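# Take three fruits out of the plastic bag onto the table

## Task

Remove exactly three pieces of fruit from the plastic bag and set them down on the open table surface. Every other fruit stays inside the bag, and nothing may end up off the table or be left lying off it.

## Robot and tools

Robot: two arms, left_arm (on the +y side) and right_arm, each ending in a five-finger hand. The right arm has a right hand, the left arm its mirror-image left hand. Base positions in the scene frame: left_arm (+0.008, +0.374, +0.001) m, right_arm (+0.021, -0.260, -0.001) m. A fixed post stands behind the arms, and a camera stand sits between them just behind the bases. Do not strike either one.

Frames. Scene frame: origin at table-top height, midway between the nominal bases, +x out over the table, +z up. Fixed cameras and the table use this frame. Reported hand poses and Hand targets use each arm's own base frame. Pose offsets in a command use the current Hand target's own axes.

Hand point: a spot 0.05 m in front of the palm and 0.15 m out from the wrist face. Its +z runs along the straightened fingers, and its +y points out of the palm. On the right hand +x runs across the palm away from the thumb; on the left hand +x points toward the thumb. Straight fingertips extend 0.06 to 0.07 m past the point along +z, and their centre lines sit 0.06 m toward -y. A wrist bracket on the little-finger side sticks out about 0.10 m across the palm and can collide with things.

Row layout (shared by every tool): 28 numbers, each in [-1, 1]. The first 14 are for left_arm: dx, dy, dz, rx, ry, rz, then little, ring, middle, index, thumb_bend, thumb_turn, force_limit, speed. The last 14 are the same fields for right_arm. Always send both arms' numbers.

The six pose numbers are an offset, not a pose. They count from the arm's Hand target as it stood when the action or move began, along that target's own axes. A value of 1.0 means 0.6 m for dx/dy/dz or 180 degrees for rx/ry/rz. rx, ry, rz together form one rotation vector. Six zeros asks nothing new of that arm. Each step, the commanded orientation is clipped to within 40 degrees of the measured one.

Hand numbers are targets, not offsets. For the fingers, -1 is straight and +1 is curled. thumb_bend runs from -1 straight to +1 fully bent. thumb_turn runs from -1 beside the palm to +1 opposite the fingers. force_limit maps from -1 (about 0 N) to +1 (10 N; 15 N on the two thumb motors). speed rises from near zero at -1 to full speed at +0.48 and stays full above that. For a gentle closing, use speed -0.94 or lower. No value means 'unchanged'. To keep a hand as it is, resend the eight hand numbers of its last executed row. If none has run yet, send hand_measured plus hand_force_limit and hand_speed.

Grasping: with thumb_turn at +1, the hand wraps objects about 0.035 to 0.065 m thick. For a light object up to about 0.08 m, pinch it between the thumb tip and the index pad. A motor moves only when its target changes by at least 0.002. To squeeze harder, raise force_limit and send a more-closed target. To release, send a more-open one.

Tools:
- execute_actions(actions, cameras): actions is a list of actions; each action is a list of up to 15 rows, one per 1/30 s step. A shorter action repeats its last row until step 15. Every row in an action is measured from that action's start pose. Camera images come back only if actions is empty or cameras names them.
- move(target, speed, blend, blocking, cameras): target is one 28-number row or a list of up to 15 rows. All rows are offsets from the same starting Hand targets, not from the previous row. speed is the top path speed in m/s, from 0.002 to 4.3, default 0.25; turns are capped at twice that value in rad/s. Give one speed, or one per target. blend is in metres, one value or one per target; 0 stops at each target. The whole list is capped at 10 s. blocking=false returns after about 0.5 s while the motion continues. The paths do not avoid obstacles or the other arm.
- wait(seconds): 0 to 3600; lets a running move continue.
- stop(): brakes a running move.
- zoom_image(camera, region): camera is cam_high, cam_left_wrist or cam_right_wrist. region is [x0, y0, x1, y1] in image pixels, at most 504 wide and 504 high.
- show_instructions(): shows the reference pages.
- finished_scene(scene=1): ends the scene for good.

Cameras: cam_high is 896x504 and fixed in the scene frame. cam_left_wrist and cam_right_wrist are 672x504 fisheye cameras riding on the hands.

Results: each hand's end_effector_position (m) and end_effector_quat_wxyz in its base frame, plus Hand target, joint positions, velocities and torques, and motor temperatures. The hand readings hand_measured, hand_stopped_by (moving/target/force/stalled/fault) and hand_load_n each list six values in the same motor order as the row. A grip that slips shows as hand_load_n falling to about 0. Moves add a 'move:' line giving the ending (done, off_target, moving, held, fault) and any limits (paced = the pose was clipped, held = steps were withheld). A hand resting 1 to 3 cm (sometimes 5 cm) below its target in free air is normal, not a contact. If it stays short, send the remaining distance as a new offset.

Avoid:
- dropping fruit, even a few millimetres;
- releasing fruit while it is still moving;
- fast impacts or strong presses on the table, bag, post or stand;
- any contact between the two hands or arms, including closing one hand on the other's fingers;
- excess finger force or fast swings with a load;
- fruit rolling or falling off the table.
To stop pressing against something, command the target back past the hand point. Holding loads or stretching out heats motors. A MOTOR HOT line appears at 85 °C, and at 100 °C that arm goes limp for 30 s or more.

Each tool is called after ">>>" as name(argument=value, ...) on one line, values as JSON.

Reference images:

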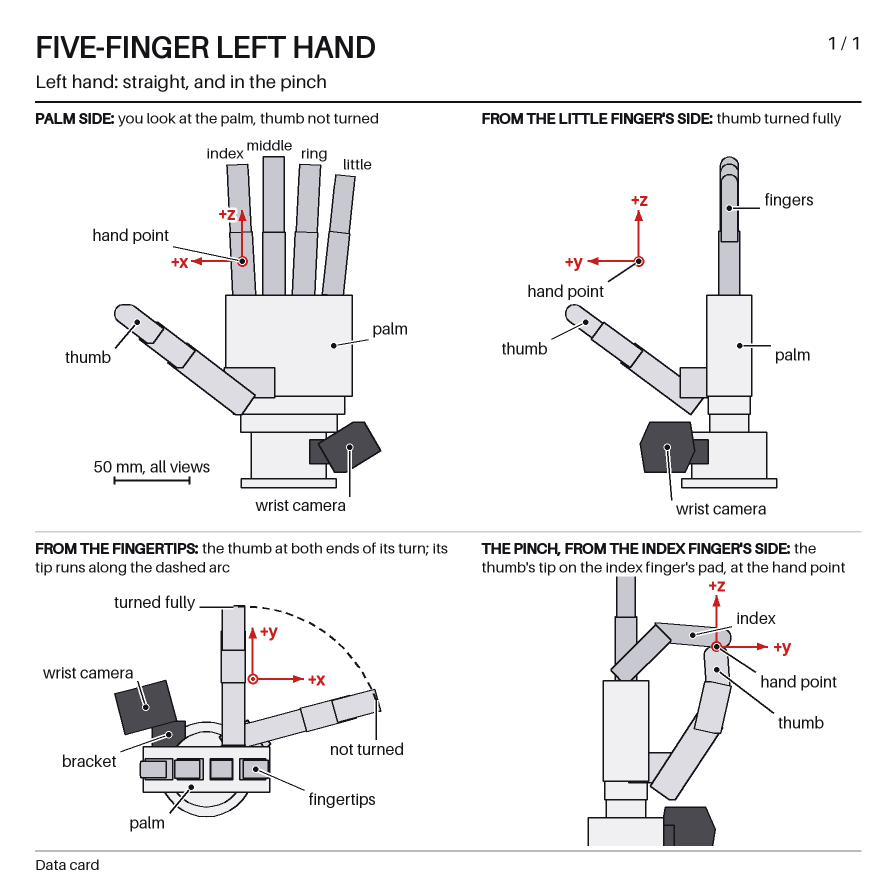

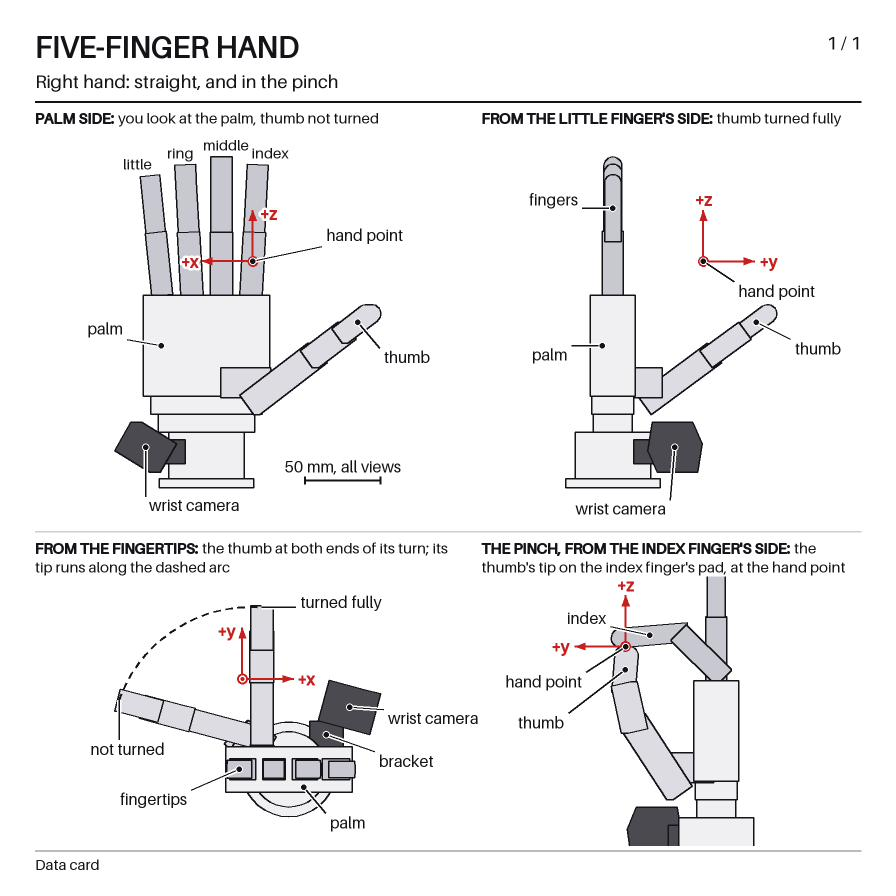

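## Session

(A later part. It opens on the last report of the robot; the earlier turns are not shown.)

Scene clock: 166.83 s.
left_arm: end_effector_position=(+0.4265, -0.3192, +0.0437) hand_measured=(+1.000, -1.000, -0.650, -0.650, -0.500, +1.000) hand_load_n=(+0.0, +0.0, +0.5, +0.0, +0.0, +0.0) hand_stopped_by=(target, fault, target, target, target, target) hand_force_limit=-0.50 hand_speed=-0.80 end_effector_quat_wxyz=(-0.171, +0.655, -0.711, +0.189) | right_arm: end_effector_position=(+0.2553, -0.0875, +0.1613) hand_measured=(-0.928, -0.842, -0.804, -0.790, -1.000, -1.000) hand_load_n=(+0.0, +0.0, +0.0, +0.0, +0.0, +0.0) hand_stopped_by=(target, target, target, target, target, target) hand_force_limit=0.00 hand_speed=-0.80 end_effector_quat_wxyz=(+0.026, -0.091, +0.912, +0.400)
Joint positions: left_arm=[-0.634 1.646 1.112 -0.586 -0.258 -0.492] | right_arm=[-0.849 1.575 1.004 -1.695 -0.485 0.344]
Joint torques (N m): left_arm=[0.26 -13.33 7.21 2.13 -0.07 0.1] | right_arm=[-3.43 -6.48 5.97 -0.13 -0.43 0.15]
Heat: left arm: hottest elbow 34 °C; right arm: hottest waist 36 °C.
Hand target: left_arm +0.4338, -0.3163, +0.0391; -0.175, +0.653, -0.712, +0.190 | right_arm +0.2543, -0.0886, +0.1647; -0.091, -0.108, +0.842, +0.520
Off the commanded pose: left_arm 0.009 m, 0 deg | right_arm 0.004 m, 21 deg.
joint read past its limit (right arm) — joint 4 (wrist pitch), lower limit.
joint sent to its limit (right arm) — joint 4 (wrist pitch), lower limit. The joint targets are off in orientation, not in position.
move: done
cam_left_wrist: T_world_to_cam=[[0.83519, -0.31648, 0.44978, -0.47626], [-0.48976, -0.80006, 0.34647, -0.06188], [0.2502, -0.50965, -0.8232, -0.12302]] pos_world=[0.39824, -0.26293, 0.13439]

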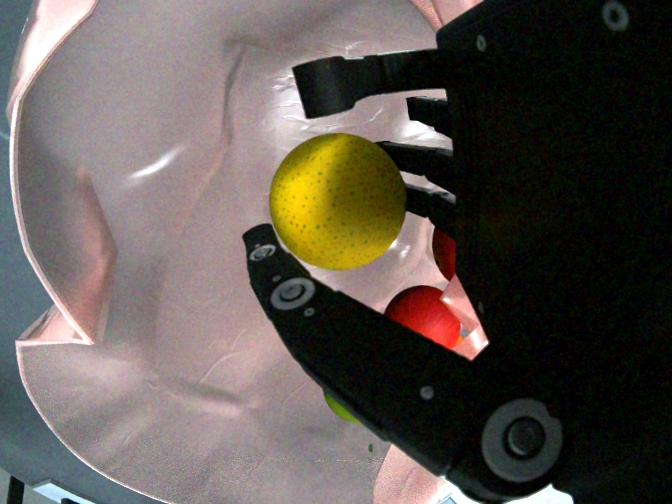

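>>> move(target=[[0,0,0,0,0,0, 1,-1,-0.65,-0.65,0.4,1,-0.6,-0.9, 0,0,0,0,0,0, -1,-1,-1,-1,-1,-1,0,-0.8]], speed=0.05, cameras=["cam_left_wrist"])

Scene clock: 169.57 s.
left_arm: end_effector_position=(+0.4265, -0.3192, +0.0437) hand_measured=(+1.000, -1.000, -0.650, -0.650, -0.204, +1.000) hand_load_n=(+0.0, +0.0, +1.5, +0.0, +3.5, +0.5) hand_stopped_by=(target, fault, target, target, force, target) hand_force_limit=-0.60 hand_speed=-0.90 end_effector_quat_wxyz=(-0.171, +0.655, -0.711, +0.189) | right_arm: end_effector_position=(+0.2553, -0.0875, +0.1613) hand_measured=(-0.928, -0.842, -0.804, -0.790, -1.000, -1.000) hand_load_n=(+0.0, +0.0, +0.0, +0.0, +0.0, +0.0) hand_stopped_by=(target, target, target, target, target, target) hand_force_limit=0.00 hand_speed=-0.80 end_effector_quat_wxyz=(+0.026, -0.091, +0.912, +0.400)
Joint positions: left_arm=[-0.634 1.646 1.112 -0.586 -0.258 -0.492] | right_arm=[-0.849 1.575 1.004 -1.695 -0.485 0.344]
Joint torques (N m): left_arm=[0.15 -13.27 7.2 2.1 -0.07 0.09] | right_arm=[-4.25 -7.82 5.96 -0.25 -0.4 0.21]
Heat: left arm: hottest elbow 34 °C; right arm: hottest waist 36 °C.
Hand target: left_arm +0.4338, -0.3163, +0.0391; -0.175, +0.653, -0.712, +0.190 | right_arm +0.2543, -0.0886, +0.1647; -0.091, -0.108, +0.842, +0.520
Off the commanded pose: left_arm 0.009 m, 0 deg | right_arm 0.004 m, 21 deg.
joint read past its limit (right arm) — joint 4 (wrist pitch), lower limit.
joint sent to its limit (right arm) — joint 4 (wrist pitch), lower limit. The joint targets are off in orientation, not in position.
move: done
cam_left_wrist: T_world_to_cam=[[0.83519, -0.31648, 0.44978, -0.47626], [-0.48976, -0.80006, 0.34647, -0.06188], [0.2502, -0.50965, -0.8232, -0.12302]] pos_world=[0.39824, -0.26293, 0.13439]

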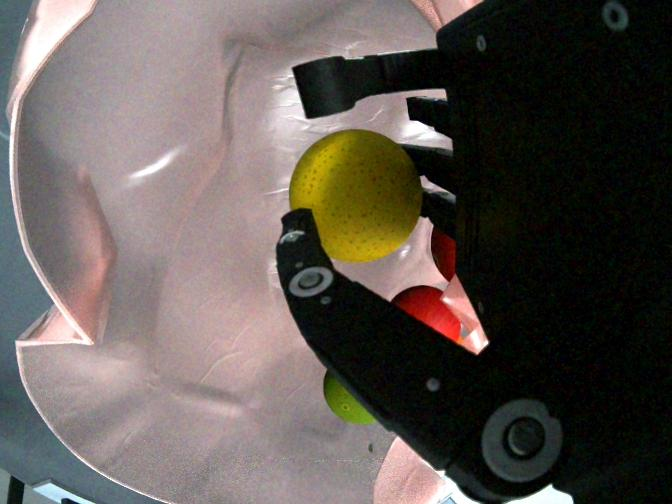

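>>> move(target=[[0,0,0,0,0,0, 1,-1,-0.65,-0.3,0.4,1,-0.75,-0.9, 0,0,0,0,0,0, -1,-1,-1,-1,-1,-1,0,-0.8]], speed=0.05, cameras=["cam_left_wrist"])

Scene clock: 170.73 s.
left_arm: end_effector_position=(+0.4265, -0.3192, +0.0437) hand_measured=(+1.000, -1.000, -0.650, -0.624, -0.206, +1.000) hand_load_n=(+0.0, +0.0, +1.0, +1.0, +4.0, +0.5) hand_stopped_by=(target, fault, target, force, force, target) hand_force_limit=-0.75 hand_speed=-0.90 end_effector_quat_wxyz=(-0.171, +0.655, -0.711, +0.189) | right_arm: end_effector_position=(+0.2553, -0.0875, +0.1613) hand_measured=(-0.928, -0.842, -0.804, -0.790, -1.000, -1.000) hand_load_n=(+0.0, +0.0, +0.0, +0.0, +0.0, +0.0) hand_stopped_by=(target, target, target, target, target, target) hand_force_limit=0.00 hand_speed=-0.80 end_effector_quat_wxyz=(+0.026, -0.091, +0.912, +0.400)
Joint positions: left_arm=[-0.634 1.646 1.112 -0.586 -0.258 -0.492] | right_arm=[-0.849 1.575 1.004 -1.695 -0.485 0.344]
Joint torques (N m): left_arm=[0.38 -13.39 7.2 2.17 -0.06 0.09] | right_arm=[-4.48 -7.59 6.15 -0.28 -0.38 0.13]
Heat: left arm: hottest elbow 34 °C; right arm: hottest waist 36 °C.
Hand target: left_arm +0.4338, -0.3163, +0.0391; -0.175, +0.653, -0.712, +0.190 | right_arm +0.2543, -0.0886, +0.1647; -0.091, -0.108, +0.842, +0.520
Off the commanded pose: left_arm 0.009 m, 0 deg | right_arm 0.004 m, 21 deg.
joint read past its limit (right arm) — joint 4 (wrist pitch), lower limit.
joint sent to its limit (right arm) — joint 4 (wrist pitch), lower limit. The joint targets are off in orientation, not in position.
move: done
cam_left_wrist: T_world_to_cam=[[0.83519, -0.31648, 0.44978, -0.47626], [-0.48976, -0.80006, 0.34647, -0.06188], [0.2502, -0.50965, -0.8232, -0.12302]] pos_world=[0.39824, -0.26293, 0.13439]

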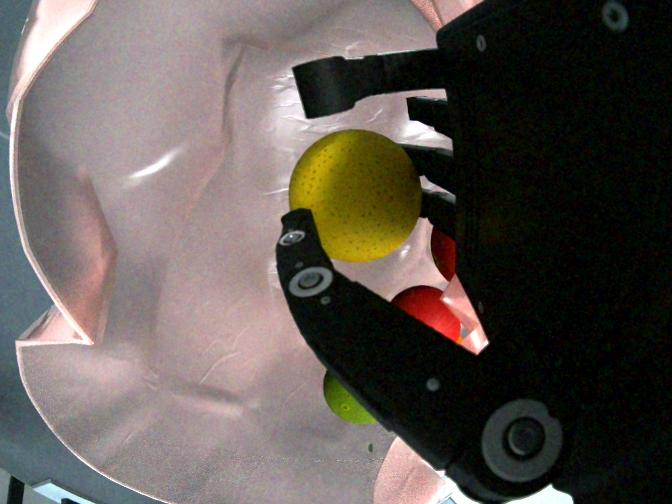

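>>> move(target=[[0,-0.0583,-0.101,0,0,0, 1,-1,-0.65,-0.3,0.4,1,-0.75,-0.9, 0,0,0,0,0,0, -1,-1,-1,-1,-1,-1,0,-0.8]], speed=0.05, cameras=["cam_left_wrist","cam_high"])

Scene clock: 173.43 s.
left_arm: end_effector_position=(+0.4183, -0.3132, +0.0842) hand_measured=(+1.000, -1.000, -0.650, -0.624, -0.206, +1.000) hand_load_n=(+0.5, +0.0, +1.0, +1.5, +4.0, +0.0) hand_stopped_by=(target, fault, target, force, force, target) hand_force_limit=-0.75 hand_speed=-0.90 end_effector_quat_wxyz=(+0.168, -0.656, +0.716, -0.170) | right_arm: end_effector_position=(+0.2553, -0.0875, +0.1613) hand_measured=(-0.928, -0.842, -0.804, -0.790, -1.000, -1.000) hand_load_n=(+0.5, +0.0, +0.0, +0.0, +0.0, +0.0) hand_stopped_by=(target, target, target, target, target, target) hand_force_limit=0.00 hand_speed=-0.80 end_effector_quat_wxyz=(+0.026, -0.091, +0.912, +0.400)
Joint positions: left_arm=[-0.634 1.594 1.176 -0.742 -0.258 -0.492] | right_arm=[-0.849 1.575 1.004 -1.695 -0.485 0.344]
Joint torques (N m): left_arm=[0.38 -15.44 9.98 1.13 -0.08 0.08] | right_arm=[-4.89 -6.83 5.96 -0.14 -0.39 0.19]
Heat: left arm: hottest elbow 34 °C; right arm: hottest waist 36 °C.
Hand target: left_arm +0.4337, -0.3163, +0.1090; +0.175, -0.653, +0.712, -0.190 | right_arm +0.2543, -0.0886, +0.1647; -0.091, -0.108, +0.842, +0.520
Off the commanded pose: left_arm 0.030 m, 3 deg | right_arm 0.004 m, 21 deg.
joint read past its limit (right arm) — joint 4 (wrist pitch), lower limit.
joint sent to its limit (right arm) — joint 4 (wrist pitch), lower limit. The joint targets are off in orientation, not in position.
move: off_target (left_arm)
cam_left_wrist: T_world_to_cam=[[0.84938, -0.32702, 0.41425, -0.49193], [-0.47847, -0.80839, 0.34289, -0.08205], [0.22274, -0.48945, -0.8431, -0.06516]] pos_world=[0.39309, -0.25909, 0.17698]
Images, in order (width x height): cam_high 896x504, cam_left_wrist 672x504.

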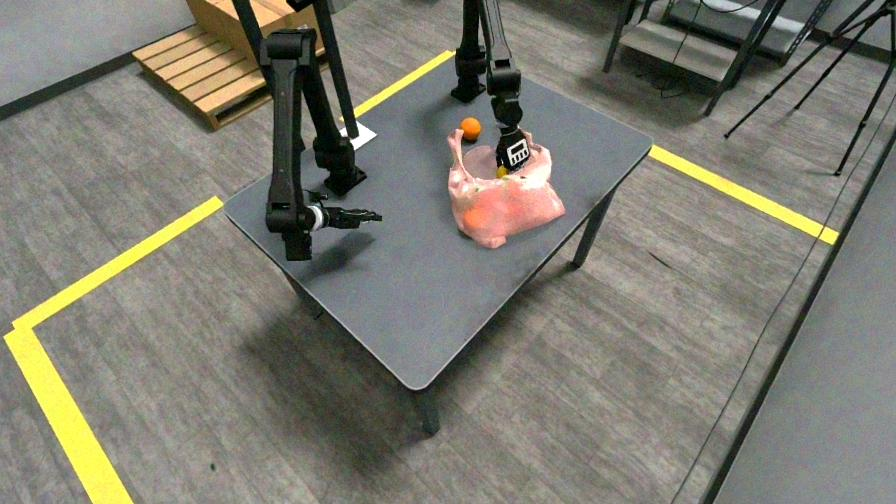

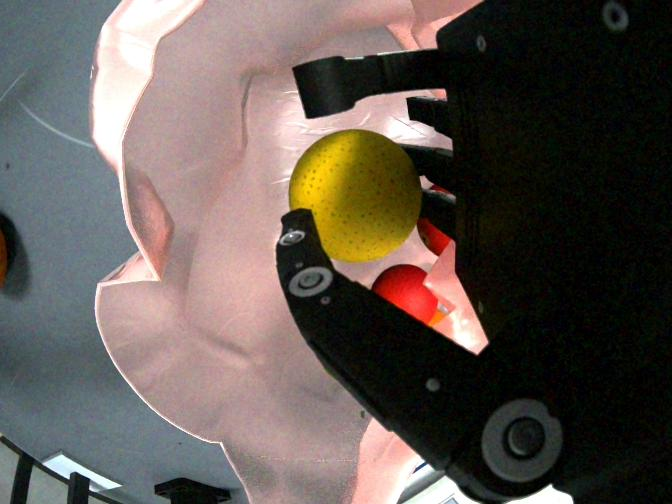

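>>> move(target=[[0,0.1277,-0.1122,0,0,0, 1,-1,-0.65,-0.3,0.4,1,-0.75,-0.9, 0,0,0,0,0,0, -1,-1,-1,-1,-1,-1,0,-0.8],[0.0333,0.4114,-0.2375,0,0,0, 1,-1,-0.65,-0.3,0.4,1,-0.75,-0.9, 0,0,0,0,0,0, -1,-1,-1,-1,-1,-1,0,-0.8]], speed=0.08, blend=[0.03,0], cameras=["cam_left_wrist","cam_high"])

Scene clock: 178.57 s.
left_arm: end_effector_position=(+0.1498, -0.3113, +0.1039) hand_measured=(+1.000, -1.000, -0.650, -0.624, -0.206, +1.000) hand_load_n=(+0.0, +0.0, +1.0, +1.5, +4.0, +0.0) hand_stopped_by=(target, fault, target, force, force, target) hand_force_limit=-0.75 hand_speed=-0.90 end_effector_quat_wxyz=(-0.174, +0.654, -0.713, +0.184) | right_arm: end_effector_position=(+0.2553, -0.0875, +0.1613) hand_measured=(-0.928, -0.842, -0.804, -0.790, -1.000, -1.000) hand_load_n=(+0.0, +0.0, +0.0, +0.0, +0.0, +0.0) hand_stopped_by=(target, target, target, target, target, target) hand_force_limit=0.00 hand_speed=-0.80 end_effector_quat_wxyz=(+0.026, -0.091, +0.912, +0.400)
Joint positions: left_arm=[-1.194 1.131 0.791 -0.994 -0.458 -1.052] | right_arm=[-0.849 1.575 1.004 -1.695 -0.485 0.344]
Joint torques (N m): left_arm=[-1.44 -7.82 7.57 0.83 -0.57 -0.15] | right_arm=[-4.6 -6.89 5.89 0.02 -0.41 0.14]
Heat: left arm: hottest elbow 34 °C; right arm: hottest waist 36 °C.
Hand target: left_arm +0.1480, -0.3121, +0.1093; -0.175, +0.653, -0.712, +0.190 | right_arm +0.2543, -0.0886, +0.1647; -0.091, -0.108, +0.842, +0.520
Off the commanded pose: left_arm 0.006 m, 1 deg | right_arm 0.004 m, 21 deg.
joint read past its limit (right arm) — joint 4 (wrist pitch), lower limit.
joint sent to its limit (right arm) — joint 4 (wrist pitch), lower limit. The joint targets are off in orientation, not in position.
move: done
cam_left_wrist: T_world_to_cam=[[0.83633, -0.32297, 0.44299, -0.27126], [-0.48943, -0.80391, 0.33791, -0.21207], [0.24699, -0.49942, -0.83041, 0.00417]] pos_world=[0.12204, -0.25601, 0.19528]
Images, in order (width x height): cam_high 896x504, cam_left_wrist 672x504.

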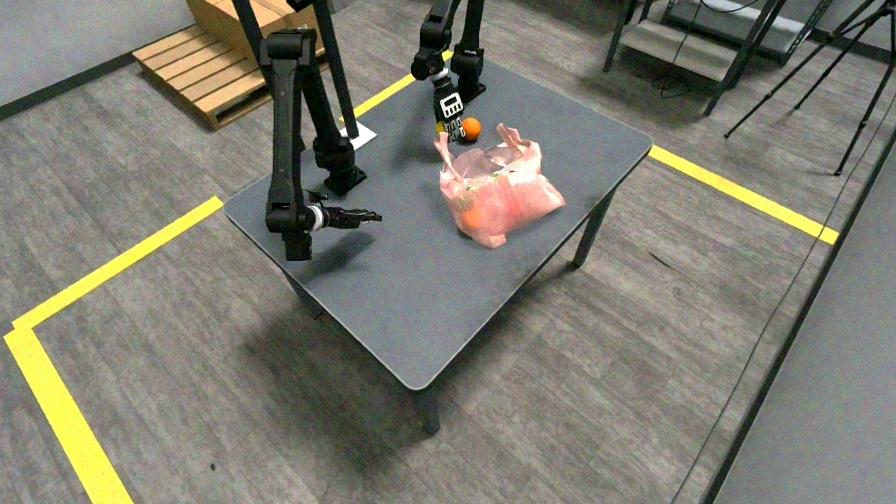

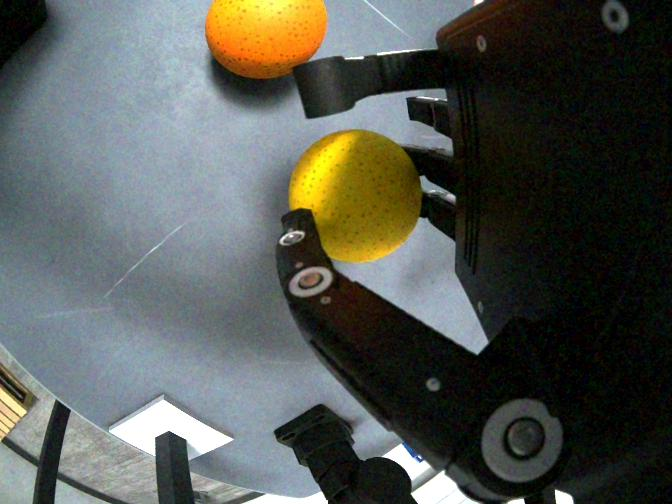

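>>> move(target=[[0,0.0417,0.0722,0,0,0, 1,-1,-0.65,-0.3,0.4,1,-0.75,-0.9, 0,0,0,0,0,0, -1,-1,-1,-1,-1,-1,0,-0.8],[0,0.0504,0.0873,0,0,0, 1,-1,-0.65,-0.3,0.4,1,-0.75,-0.9, 0,0,0,0,0,0, -1,-1,-1,-1,-1,-1,0,-0.8]], speed=[0.06,0.015], cameras=["cam_left_wrist"])

Scene clock: 181.63 s.
left_arm: end_effector_position=(+0.1475, -0.3053, +0.0504) hand_measured=(+1.000, -1.000, -0.650, -0.624, -0.206, +1.000) hand_load_n=(+0.0, +0.0, +1.0, +1.5, +4.0, +0.0) hand_stopped_by=(target, fault, target, force, force, target) hand_force_limit=-0.75 hand_speed=-0.90 end_effector_quat_wxyz=(-0.175, +0.654, -0.713, +0.182) | right_arm: end_effector_position=(+0.2553, -0.0875, +0.1613) hand_measured=(-0.928, -0.842, -0.804, -0.790, -1.000, -1.000) hand_load_n=(+0.0, +0.0, +0.0, +0.0, +0.0, +0.0) hand_stopped_by=(target, target, target, target, target, target) hand_force_limit=0.00 hand_speed=-0.80 end_effector_quat_wxyz=(+0.026, -0.091, +0.912, +0.400)
Joint positions: left_arm=[-1.194 1.186 0.679 -0.829 -0.458 -1.054] | right_arm=[-0.849 1.575 1.004 -1.695 -0.485 0.344]
Joint torques (N m): left_arm=[-1.2 -6.07 7.01 1.91 -0.56 -0.15] | right_arm=[-4.13 -7.71 6.02 -0.27 -0.44 0.12]
Heat: left arm: hottest elbow 34 °C; right arm: hottest waist 36 °C.
Hand target: left_arm +0.1480, -0.3120, +0.0488; -0.175, +0.653, -0.712, +0.190 | right_arm +0.2543, -0.0886, +0.1647; -0.091, -0.108, +0.842, +0.520
Off the commanded pose: left_arm 0.007 m, 1 deg | right_arm 0.004 m, 21 deg.
joint read past its limit (right arm) — joint 4 (wrist pitch), lower limit.
joint sent to its limit (right arm) — joint 4 (wrist pitch), lower limit. The joint targets are off in orientation, not in position.
move: done
cam_left_wrist: T_world_to_cam=[[0.83736, -0.32285, 0.44112, -0.24374], [-0.48785, -0.80543, 0.33659, -0.19106], [0.24663, -0.49705, -0.83194, -0.03587]] pos_world=[0.11973, -0.25041, 0.14198]

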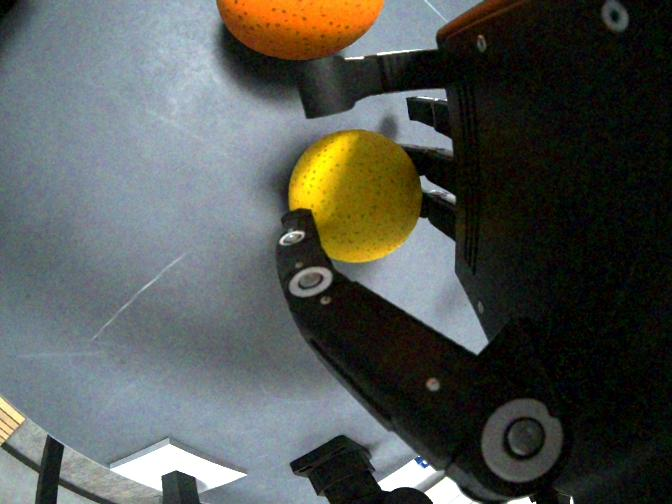

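>>> move(target=[[0,0.0054,0.0094,0,0,0, 1,-1,-0.65,-0.3,0.4,1,-0.75,-0.9, 0,0,0,0,0,0, -1,-1,-1,-1,-1,-1,0,-0.8]], speed=[0.015], cameras=["cam_left_wrist"])

Scene clock: 182.80 s.
left_arm: end_effector_position=(+0.1474, -0.3051, +0.0437) hand_measured=(+1.000, -1.000, -0.650, -0.624, -0.206, +1.000) hand_load_n=(+0.0, +0.0, +1.0, +1.0, +4.0, +0.0) hand_stopped_by=(target, fault, target, force, force, target) hand_force_limit=-0.75 hand_speed=-0.90 end_effector_quat_wxyz=(-0.175, +0.654, -0.713, +0.182) | right_arm: end_effector_position=(+0.2553, -0.0875, +0.1613) hand_measured=(-0.928, -0.842, -0.804, -0.790, -1.000, -1.000) hand_load_n=(+0.0, +0.0, +0.0, +0.5, +0.0, +0.0) hand_stopped_by=(target, target, target, target, target, target) hand_force_limit=0.00 hand_speed=-0.80 end_effector_quat_wxyz=(+0.026, -0.091, +0.912, +0.400)
Joint positions: left_arm=[-1.194 1.197 0.668 -0.808 -0.458 -1.054] | right_arm=[-0.849 1.575 1.004 -1.695 -0.485 0.344]
Joint torques (N m): left_arm=[-1.32 -6.12 6.91 1.92 -0.56 -0.16] | right_arm=[-4.07 -8.29 6.11 -0.06 -0.37 0.17]
Heat: left arm: hottest elbow 34 °C; right arm: hottest waist 36 °C.
Hand target: left_arm +0.1480, -0.3120, +0.0422; -0.175, +0.653, -0.712, +0.190 | right_arm +0.2543, -0.0886, +0.1647; -0.091, -0.108, +0.842, +0.520
Off the commanded pose: left_arm 0.007 m, 1 deg | right_arm 0.004 m, 21 deg.
joint read past its limit (right arm) — joint 4 (wrist pitch), lower limit.
joint sent to its limit (right arm) — joint 4 (wrist pitch), lower limit. The joint targets are off in orientation, not in position.
move: done
cam_left_wrist: T_world_to_cam=[[0.83751, -0.3233, 0.44051, -0.24076], [-0.48775, -0.80575, 0.33597, -0.18881], [0.24632, -0.49623, -0.83251, -0.04097]] pos_world=[0.11963, -0.2503, 0.13538]

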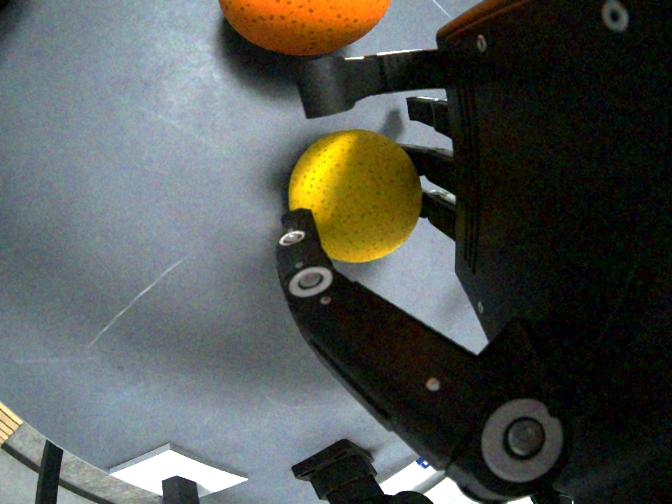

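>>> move(target=[[0,0.0034,0.0058,0,0,0, 1,-1,-0.65,-0.3,0.4,1,-0.75,-0.9, 0,0,0,0,0,0, -1,-1,-1,-1,-1,-1,0,-0.8]], speed=[0.015], cameras=["cam_left_wrist"])

>>> zoom_image(camera="cam_left_wrist", region=[230, 90, 480, 290])

Scene clock: 183.83 s.
left_arm: end_effector_position=(+0.1474, -0.3051, +0.0402) hand_measured=(+1.000, -1.000, -0.650, -0.624, -0.206, +1.000) hand_load_n=(+0.0, +0.0, +0.5, +1.0, +4.0, +0.0) hand_stopped_by=(target, fault, target, force, force, target) hand_force_limit=-0.75 hand_speed=-0.90 end_effector_quat_wxyz=(-0.175, +0.654, -0.713, +0.182) | right_arm: end_effector_position=(+0.2553, -0.0875, +0.1613) hand_measured=(-0.928, -0.842, -0.804, -0.790, -1.000, -1.000) hand_load_n=(+0.0, +0.0, +0.0, +0.0, +0.0, +0.0) hand_stopped_by=(target, target, target, target, target, target) hand_force_limit=0.00 hand_speed=-0.80 end_effector_quat_wxyz=(+0.026, -0.091, +0.912, +0.400)
Joint positions: left_arm=[-1.194 1.204 0.662 -0.796 -0.458 -1.054] | right_arm=[-0.849 1.575 1.004 -1.695 -0.485 0.344]
Joint torques (N m): left_arm=[-1.2 -5.89 6.82 1.95 -0.53 -0.15] | right_arm=[-3.66 -6.89 5.76 0.21 -0.46 0.14]
Heat: left arm: hottest elbow 34 °C; right arm: hottest waist 36 °C.
Hand target: left_arm +0.1479, -0.3119, +0.0382; -0.175, +0.653, -0.712, +0.190 | right_arm +0.2543, -0.0886, +0.1647; -0.091, -0.108, +0.842, +0.520
Off the commanded pose: left_arm 0.007 m, 1 deg | right_arm 0.004 m, 21 deg.
joint read past its limit (right arm) — joint 4 (wrist pitch), lower limit.
joint sent to its limit (right arm) — joint 4 (wrist pitch), lower limit. The joint targets are off in orientation, not in position.
move: done
cam_left_wrist: T_world_to_cam=[[0.83749, -0.32326, 0.44057, -0.23913], [-0.48777, -0.80569, 0.33606, -0.18752], [0.24633, -0.49635, -0.83244, -0.04396]] pos_world=[0.11963, -0.25021, 0.13178]

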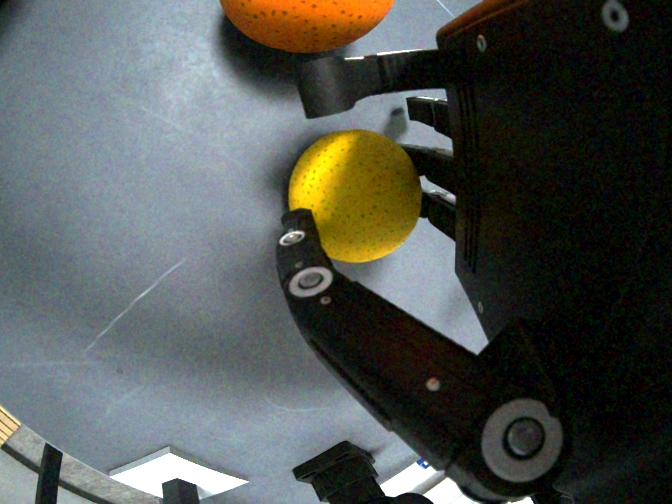

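Scaled by 2.016 from the camera's image (finer frame: 960x720).

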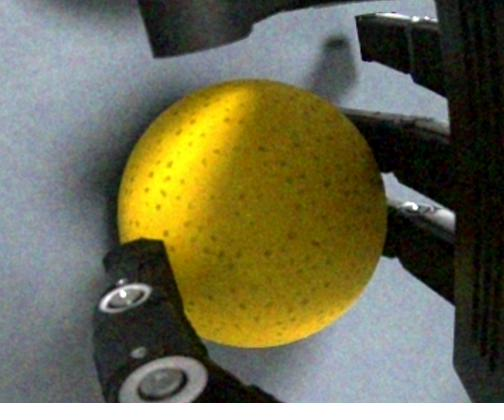

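>>> move(target=[[0,0,0,0,0,0, 1,-1,-0.65,-0.3,-0.6,1,-0.75,-0.88, 0,0,0,0,0,0, -1,-1,-1,-1,-1,-1,0,-0.8]], speed=0.05, cameras=["cam_left_wrist"])

Scene clock: 187.07 s.
left_arm: end_effector_position=(+0.1478, -0.3053, +0.0403) hand_measured=(+1.000, -1.000, -0.650, -0.624, -0.600, +1.000) hand_load_n=(+0.0, +0.0, +0.0, +0.0, +0.0, +0.0) hand_stopped_by=(target, fault, target, force, target, target) hand_force_limit=-0.75 hand_speed=-0.88 end_effector_quat_wxyz=(-0.175, +0.654, -0.713, +0.183) | right_arm: end_effector_position=(+0.2553, -0.0875, +0.1613) hand_measured=(-0.928, -0.842, -0.804, -0.790, -1.000, -1.000) hand_load_n=(+0.0, +0.0, +0.0, +0.0, +0.0, +0.0) hand_stopped_by=(target, target, target, target, target, target) hand_force_limit=0.00 hand_speed=-0.80 end_effector_quat_wxyz=(+0.026, -0.091, +0.912, +0.400)
Joint positions: left_arm=[-1.194 1.204 0.662 -0.794 -0.459 -1.054] | right_arm=[-0.849 1.575 1.004 -1.695 -0.485 0.344]
Joint torques (N m): left_arm=[-1.26 -5.83 6.83 1.96 -0.48 -0.16] | right_arm=[-4.31 -8 5.94 -0.35 -0.45 0.14]
Heat: left arm: hottest elbow 34 °C; right arm: hottest waist 36 °C.
Hand target: left_arm +0.1479, -0.3119, +0.0382; -0.175, +0.653, -0.712, +0.190 | right_arm +0.2543, -0.0886, +0.1647; -0.091, -0.108, +0.842, +0.520
Off the commanded pose: left_arm 0.007 m, 1 deg | right_arm 0.004 m, 21 deg.
joint read past its limit (right arm) — joint 4 (wrist pitch), lower limit.
joint sent to its limit (right arm) — joint 4 (wrist pitch), lower limit. The joint targets are off in orientation, not in position.
move: done
cam_left_wrist: T_world_to_cam=[[0.83673, -0.3226, 0.4425, -0.23941], [-0.48816, -0.80558, 0.33577, -0.1875], [0.24815, -0.49696, -0.83154, -0.04452]] pos_world=[0.11984, -0.25041, 0.13188]

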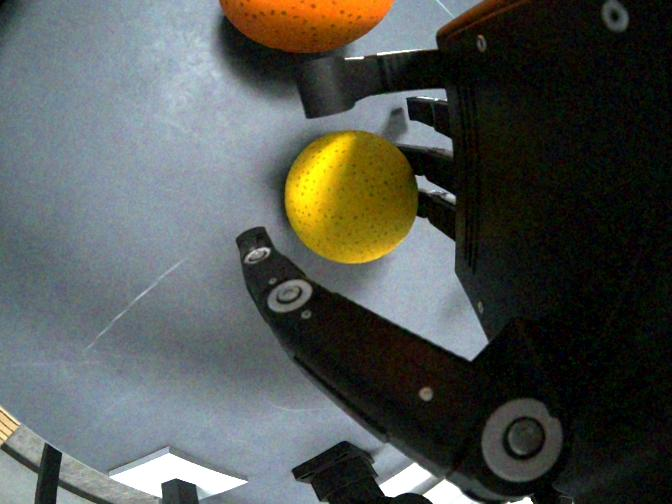

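>>> move(target=[[0,0,0,0,0,0, 1,-1,-1,-1,-1,1,-0.75,-0.7, 0,0,0,0,0,0, -1,-1,-1,-1,-1,-1,0,-0.8],[0,-0.1,-0.1732,0,0,0, 1,-1,-1,-1,-1,1,-0.75,-0.7, 0,0,0,0,0,0, -1,-1,-1,-1,-1,-1,0,-0.8],[0.127,-0.3423,-0.1295,0,0,0, 1,-1,-1,-1,-1,1,-0.75,-0.7, 0,0,0,0,0,0, -1,-1,-1,-1,-1,-1,0,-0.8]], speed=[0.1,0.08,0.2], blend=[0,0.03,0], cameras=["cam_left_wrist","cam_high"])

Scene clock: 192.30 s.
left_arm: end_effector_position=(+0.2703, -0.3934, +0.1960) hand_measured=(+1.000, -1.000, -1.000, -1.000, -1.000, +1.000) hand_load_n=(+0.0, +0.0, +0.0, +0.0, +0.0, +0.0) hand_stopped_by=(target, fault, target, target, target, target) hand_force_limit=-0.75 hand_speed=-0.70 end_effector_quat_wxyz=(-0.175, +0.655, -0.713, +0.182) | right_arm: end_effector_position=(+0.2553, -0.0875, +0.1613) hand_measured=(-0.928, -0.842, -0.804, -0.790, -1.000, -1.000) hand_load_n=(+0.0, +0.0, +0.0, +0.0, +0.0, +0.0) hand_stopped_by=(target, target, target, target, target, target) hand_force_limit=0.00 hand_speed=-0.80 end_effector_quat_wxyz=(+0.026, -0.091, +0.912, +0.400)
Joint positions: left_arm=[-1.002 1.406 1.275 -1.121 -0.405 -0.851] | right_arm=[-0.849 1.575 1.004 -1.695 -0.485 0.344]
Joint torques (N m): left_arm=[0.26 -10.75 10.52 1.03 -0.14 0.09] | right_arm=[-4.07 -6.71 6.04 -0.06 -0.5 0.1]
Heat: left arm: hottest elbow 34 °C; right arm: hottest waist 36 °C.
Hand target: left_arm +0.2802, -0.3998, +0.2082; -0.175, +0.653, -0.711, +0.190 | right_arm +0.2543, -0.0886, +0.1647; -0.091, -0.108, +0.842, +0.520
Off the commanded pose: left_arm 0.017 m, 1 deg | right_arm 0.004 m, 21 deg.
joint read past its limit (right arm) — joint 4 (wrist pitch), lower limit.
joint sent to its limit (right arm) — joint 4 (wrist pitch), lower limit. The joint targets are off in orientation, not in position.
move: off_target (left_arm)
cam_left_wrist: T_world_to_cam=[[0.83748, -0.32224, 0.44135, -0.43905], [-0.48735, -0.80579, 0.33645, -0.25132], [0.24722, -0.49686, -0.83187, 0.01124]] pos_world=[0.24244, -0.33841, 0.28768]
Images, in order (width x height): cam_high 896x504, cam_left_wrist 672x504.

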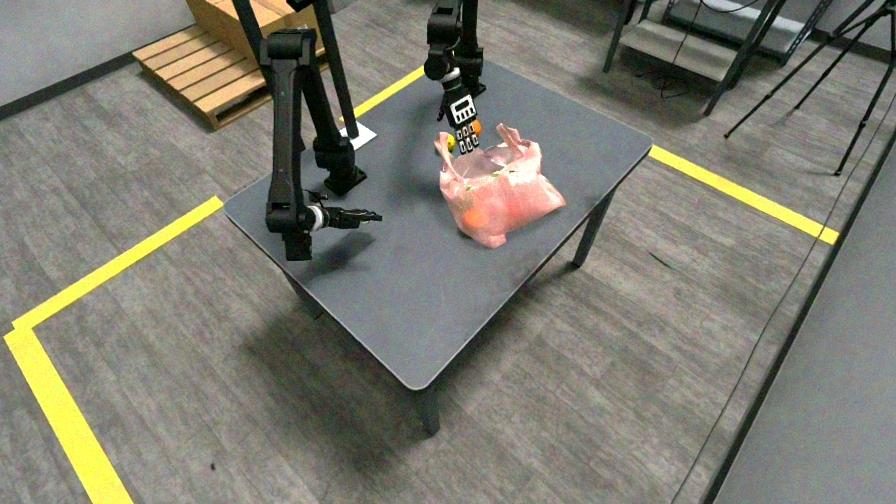

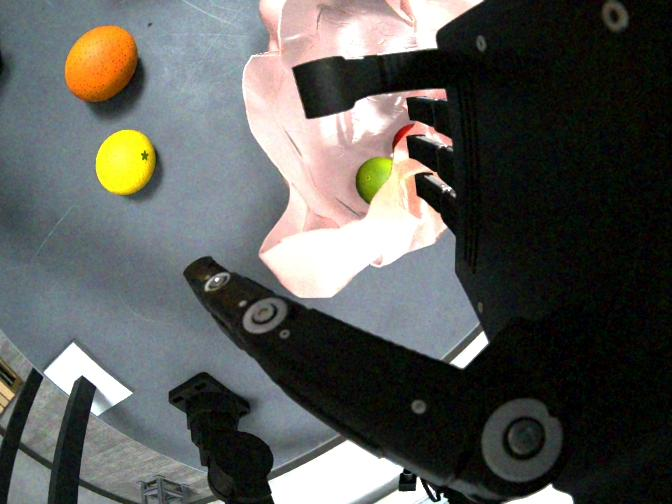

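>>> move(target=[[-0.027,0.1217,0.1858,0,0,0, 1,-1,-1,-1,-1,1,-0.75,-0.7, 0,0,0,0,0,0, -1,-1,-1,-1,-1,-1,0,-0.8],[-0.027,0.0495,0.2273,0,0,0, 1,-1,-1,-1,-1,1,-0.75,-0.7, 0,0,0,0,0,0, -1,-1,-1,-1,-1,-1,0,-0.8],[-0.027,-0.0313,0.1874,0,0,0, 1,-1,-1,-1,-1,1,-0.75,-0.7, 0,0,0,0,0,0, -1,-1,-1,-1,-1,-1,0,-0.8]], speed=[0.12,0.08,0.08], blend=[0.005,0.005,0], cameras=["cam_left_wrist","cam_high"])

Scene clock: 196.60 s.
left_arm: end_effector_position=(+0.3410, -0.3856, +0.1125) hand_measured=(+1.000, -1.000, -1.000, -1.000, -1.000, +1.000) hand_load_n=(+0.0, +0.0, +0.0, +0.0, +0.0, +0.0) hand_stopped_by=(target, fault, target, target, target, target) hand_force_limit=-0.75 hand_speed=-0.70 end_effector_quat_wxyz=(-0.173, +0.654, -0.712, +0.186) | right_arm: end_effector_position=(+0.2553, -0.0875, +0.1613) hand_measured=(-0.928, -0.842, -0.804, -0.790, -1.000, -1.000) hand_load_n=(+0.0, +0.0, +0.0, +0.0, +0.0, +0.0) hand_stopped_by=(target, target, target, target, target, target) hand_force_limit=0.00 hand_speed=-0.80 end_effector_quat_wxyz=(+0.026, -0.091, +0.912, +0.400)
Joint positions: left_arm=[-0.862 1.536 1.185 -0.839 -0.353 -0.708] | right_arm=[-0.849 1.575 1.004 -1.695 -0.485 0.344]
Joint torques (N m): left_arm=[0.56 -12.16 10.02 1.06 -0.1 0.1] | right_arm=[-4.31 -7.41 5.64 -0.1 -0.38 0.15]
Heat: left arm: hottest elbow 34 °C; right arm: hottest waist 36 °C.
Hand target: left_arm +0.3536, -0.3897, +0.1199; -0.175, +0.653, -0.712, +0.190 | right_arm +0.2543, -0.0886, +0.1647; -0.091, -0.108, +0.842, +0.520
Off the commanded pose: left_arm 0.015 m, 1 deg | right_arm 0.004 m, 21 deg.
joint read past its limit (right arm) — joint 4 (wrist pitch), lower limit.
joint sent to its limit (right arm) — joint 4 (wrist pitch), lower limit. The joint targets are off in orientation, not in position.
move: off_target (left_arm)
cam_left_wrist: T_world_to_cam=[[0.83551, -0.32044, 0.44637, -0.45803], [-0.49037, -0.80136, 0.34258, -0.18043], [0.24793, -0.50511, -0.82668, -0.07594]] pos_world=[0.31304, -0.32972, 0.20348]
Images, in order (width x height): cam_high 896x504, cam_left_wrist 672x504.

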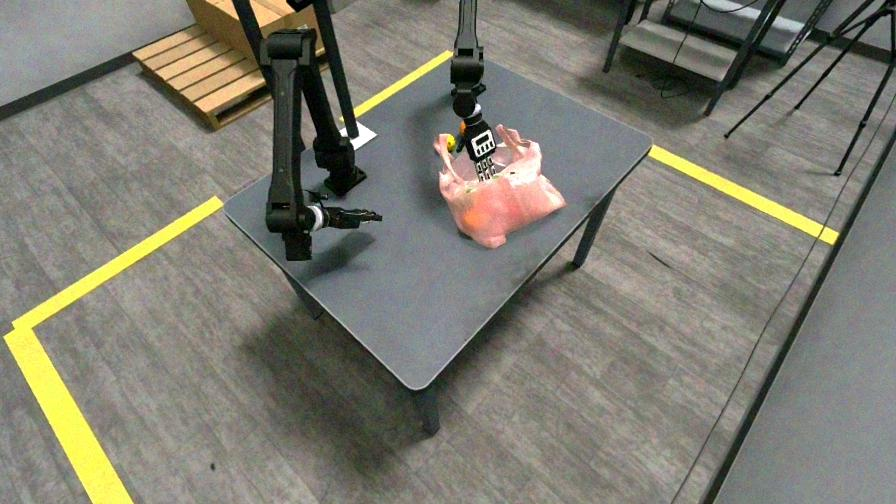

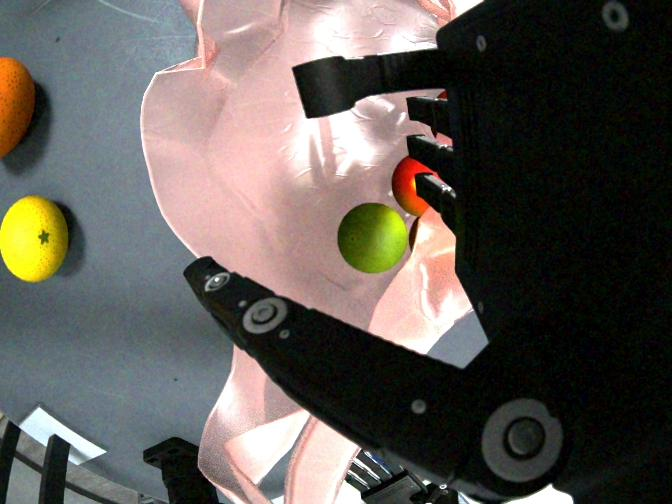

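>>> move(target=[[0,-0.0763,0.0345,0,0,0, 1,-1,-1,-1,-1,1,-0.75,-0.7, 0,0,0,0,0,0, -1,-1,-1,-1,-1,-1,0,-0.8]], speed=0.08, cameras=["cam_left_wrist"])

Scene clock: 198.37 s.
left_arm: end_effector_position=(+0.3908, -0.3890, +0.1165) hand_measured=(+1.000, -1.000, -1.000, -1.000, -1.000, +1.000) hand_load_n=(+0.0, +0.0, +0.0, +0.0, +0.0, +0.0) hand_stopped_by=(target, fault, target, target, target, target) hand_force_limit=-0.75 hand_speed=-0.70 end_effector_quat_wxyz=(-0.173, +0.656, -0.711, +0.185) | right_arm: end_effector_position=(+0.2553, -0.0875, +0.1613) hand_measured=(-0.928, -0.842, -0.804, -0.790, -1.000, -1.000) hand_load_n=(+0.0, +0.0, +0.0, +0.0, +0.0, +0.0) hand_stopped_by=(target, target, target, target, target, target) hand_force_limit=0.00 hand_speed=-0.80 end_effector_quat_wxyz=(+0.026, -0.091, +0.912, +0.400)
Joint positions: left_arm=[-0.791 1.621 1.297 -0.846 -0.327 -0.642] | right_arm=[-0.849 1.575 1.004 -1.695 -0.485 0.344]
Joint torques (N m): left_arm=[0.09 -13.45 10.33 1.11 -0.08 0.08] | right_arm=[-3.78 -7.77 5.85 -0.23 -0.46 0.12]
Heat: left arm: hottest elbow 34 °C; right arm: hottest waist 36 °C.
Hand target: left_arm +0.4035, -0.3941, +0.1250; -0.175, +0.653, -0.712, +0.190 | right_arm +0.2543, -0.0886, +0.1647; -0.091, -0.108, +0.842, +0.520
Off the commanded pose: left_arm 0.016 m, 1 deg | right_arm 0.004 m, 21 deg.
joint read past its limit (right arm) — joint 4 (wrist pitch), lower limit.
joint sent to its limit (right arm) — joint 4 (wrist pitch), lower limit. The joint targets are off in orientation, not in position.
move: off_target (left_arm)
cam_left_wrist: T_world_to_cam=[[0.83775, -0.31807, 0.44385, -0.50228], [-0.48649, -0.80391, 0.34214, -0.16253], [0.24799, -0.50256, -0.82821, -0.08556]] pos_world=[0.36294, -0.33342, 0.20768]

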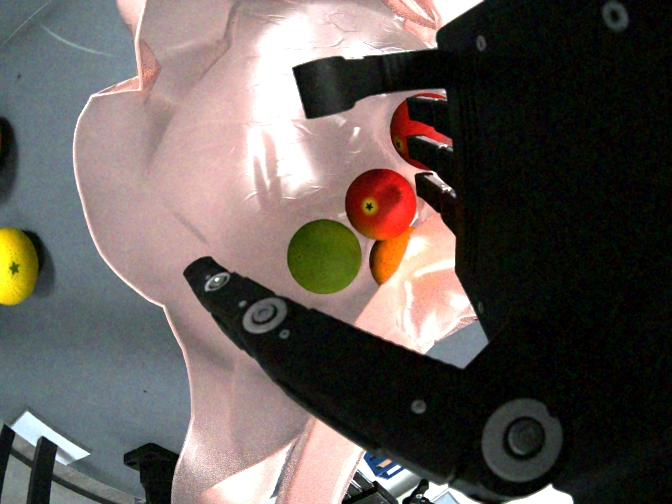

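>>> move(target=[[0.0127,0.0693,-0.04,0,0,0, 1,-1,-1,-1,-1,1,-0.75,-0.7, 0,0,0,0,0,0, -1,-1,-1,-1,-1,-1,0,-0.8],[0.0127,0.1068,0.025,0,0,0, 1,-1,-1,-1,-1,1,-0.75,-0.7, 0,0,0,0,0,0, -1,-1,-1,-1,-1,-1,0,-0.8]], speed=0.08, cameras=["cam_left_wrist"])

Scene clock: 202.97 s.
left_arm: end_effector_position=(+0.3525, -0.3901, +0.0838) hand_measured=(+1.000, -1.000, -1.000, -1.000, -1.000, +1.000) hand_load_n=(+0.0, +0.0, +0.0, +0.0, +0.0, +0.0) hand_stopped_by=(target, fault, target, target, target, target) hand_force_limit=-0.75 hand_speed=-0.70 end_effector_quat_wxyz=(+0.173, -0.654, +0.714, -0.183) | right_arm: end_effector_position=(+0.2553, -0.0875, +0.1613) hand_measured=(-0.928, -0.842, -0.804, -0.790, -1.000, -1.000) hand_load_n=(+0.0, +0.0, +0.0, +0.0, +0.0, +0.0) hand_stopped_by=(target, target, target, target, target, target) hand_force_limit=0.00 hand_speed=-0.80 end_effector_quat_wxyz=(+0.026, -0.091, +0.912, +0.400)
Joint positions: left_arm=[-0.85 1.595 1.175 -0.773 -0.349 -0.695] | right_arm=[-0.849 1.575 1.004 -1.695 -0.485 0.344]
Joint torques (N m): left_arm=[-1.03 -12.81 7.42 2.24 -0.44 -0.16] | right_arm=[-4.95 -7.71 5.91 -0.1 -0.4 0.11]
Heat: left arm: hottest elbow 35 °C; right arm: hottest waist 36 °C.
Hand target: left_arm +0.3551, -0.3975, +0.0801; +0.175, -0.653, +0.711, -0.190 | right_arm +0.2543, -0.0886, +0.1647; -0.091, -0.108, +0.842, +0.520
Off the commanded pose: left_arm 0.009 m, 1 deg | right_arm 0.004 m, 21 deg.
joint read past its limit (right arm) — joint 4 (wrist pitch), lower limit.
joint sent to its limit (right arm) — joint 4 (wrist pitch), lower limit. The joint targets are off in orientation, not in position.
move: done
cam_left_wrist: T_world_to_cam=[[0.83699, -0.32433, 0.44075, -0.45786], [-0.49006, -0.80266, 0.33997, -0.16897], [0.24351, -0.50055, -0.83076, -0.10107]] pos_world=[0.32503, -0.33471, 0.17528]

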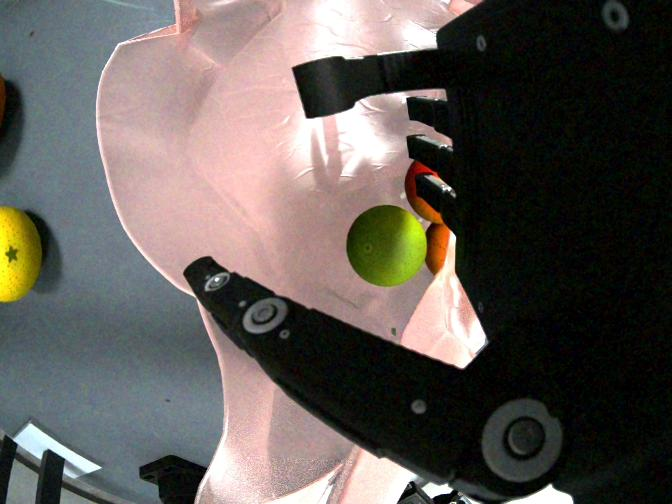

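>>> move(target=[[0.0067,0.0478,0.0494,0,0,0, 1,-1,-1,-1,-1,1,-0.75,-0.7, 0,0,0,0,0,0, -1,-1,-1,-1,-1,-1,0,-0.8]], speed=0.05, cameras=["cam_left_wrist"])

Scene clock: 204.90 s.
left_arm: end_effector_position=(+0.3447, -0.3920, +0.0445) hand_measured=(+1.000, -1.000, -1.000, -1.000, -1.000, +1.000) hand_load_n=(+0.0, +0.0, +0.0, +0.0, -0.5, +0.0) hand_stopped_by=(target, fault, target, target, target, target) hand_force_limit=-0.75 hand_speed=-0.70 end_effector_quat_wxyz=(-0.173, +0.656, -0.712, +0.183) | right_arm: end_effector_position=(+0.2553, -0.0875, +0.1613) hand_measured=(-0.928, -0.842, -0.804, -0.790, -1.000, -1.000) hand_load_n=(+0.0, +0.0, +0.0, +0.0, +0.0, +0.0) hand_stopped_by=(target, target, target, target, target, target) hand_force_limit=0.00 hand_speed=-0.80 end_effector_quat_wxyz=(+0.026, -0.091, +0.912, +0.400)
Joint positions: left_arm=[-0.866 1.635 1.109 -0.673 -0.356 -0.716] | right_arm=[-0.849 1.575 1.004 -1.695 -0.485 0.344]
Joint torques (N m): left_arm=[-1.55 -12.98 7.09 2.21 -0.43 -0.16] | right_arm=[-4.42 -7.59 5.9 -0.31 -0.41 0.12]
Heat: left arm: hottest elbow 35 °C; right arm: hottest waist 36 °C.
Hand target: left_arm +0.3446, -0.4006, +0.0399; -0.175, +0.653, -0.712, +0.190 | right_arm +0.2543, -0.0886, +0.1647; -0.091, -0.108, +0.842, +0.520
Off the commanded pose: left_arm 0.010 m, 1 deg | right_arm 0.004 m, 21 deg.
joint read past its limit (right arm) — joint 4 (wrist pitch), lower limit.
joint sent to its limit (right arm) — joint 4 (wrist pitch), lower limit. The joint targets are off in orientation, not in position.
move: done
cam_left_wrist: T_world_to_cam=[[0.83856, -0.31887, 0.44174, -0.43308], [-0.48559, -0.80509, 0.34063, -0.16352], [0.24703, -0.50015, -0.82996, -0.1339]] pos_world=[0.31683, -0.33671, 0.13588]

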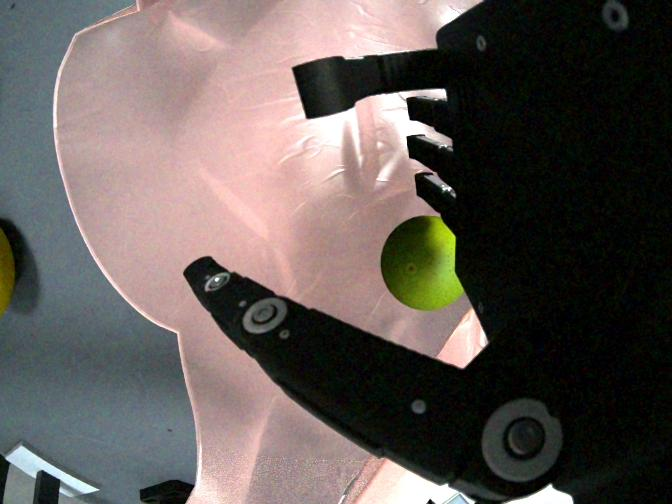

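>>> move(target=[[0.0667,0,0,0,0,0, 1,-1,-1,-1,-1,1,-0.75,-0.7, 0,0,0,0,0,0, -1,-1,-1,-1,-1,-1,0,-0.8]], speed=0.04, cameras=["cam_left_wrist"])

Scene clock: 206.90 s.
left_arm: end_effector_position=(+0.3382, -0.4262, +0.0357) hand_measured=(+1.000, -1.000, -1.000, -1.000, -1.000, +1.000) hand_load_n=(+0.0, +0.0, +0.0, +0.0, +0.0, +0.0) hand_stopped_by=(target, fault, target, target, target, target) hand_force_limit=-0.75 hand_speed=-0.70 end_effector_quat_wxyz=(-0.174, +0.656, -0.711, +0.184) | right_arm: end_effector_position=(+0.2553, -0.0875, +0.1613) hand_measured=(-0.928, -0.842, -0.804, -0.790, -1.000, -1.000) hand_load_n=(+0.0, +0.0, +0.0, +0.0, +0.0, +0.0) hand_stopped_by=(target, target, target, target, target, target) hand_force_limit=0.00 hand_speed=-0.80 end_effector_quat_wxyz=(+0.026, -0.091, +0.912, +0.400)
Joint positions: left_arm=[-0.922 1.7 1.17 -0.685 -0.378 -0.771] | right_arm=[-0.849 1.575 1.004 -1.695 -0.485 0.344]
Joint torques (N m): left_arm=[-1.44 -13.63 9.43 1.05 -0.4 -0.15] | right_arm=[-3.49 -7.47 6.01 -0.16 -0.4 0.1]
Heat: left arm: hottest elbow 35 °C; right arm: hottest waist 36 °C.
Hand target: left_arm +0.3413, -0.4405, +0.0399; -0.175, +0.653, -0.712, +0.190 | right_arm +0.2543, -0.0886, +0.1647; -0.091, -0.108, +0.842, +0.520
Off the commanded pose: left_arm 0.015 m, 1 deg | right_arm 0.004 m, 21 deg.
joint read past its limit (right arm) — joint 4 (wrist pitch), lower limit.
joint sent to its limit (right arm) — joint 4 (wrist pitch), lower limit. The joint targets are off in orientation, not in position.
move: off_target (left_arm)
cam_left_wrist: T_world_to_cam=[[0.83725, -0.3184, 0.44456, -0.4341], [-0.48655, -0.80483, 0.33989, -0.19075], [0.24958, -0.50087, -0.82876, -0.15787]] pos_world=[0.31004, -0.37082, 0.12698]

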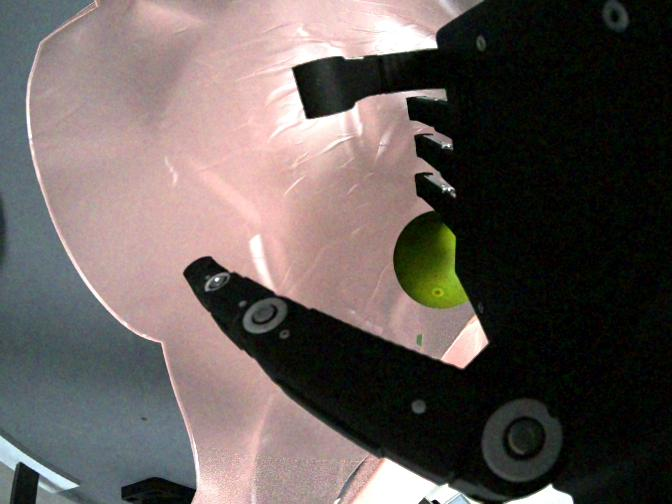

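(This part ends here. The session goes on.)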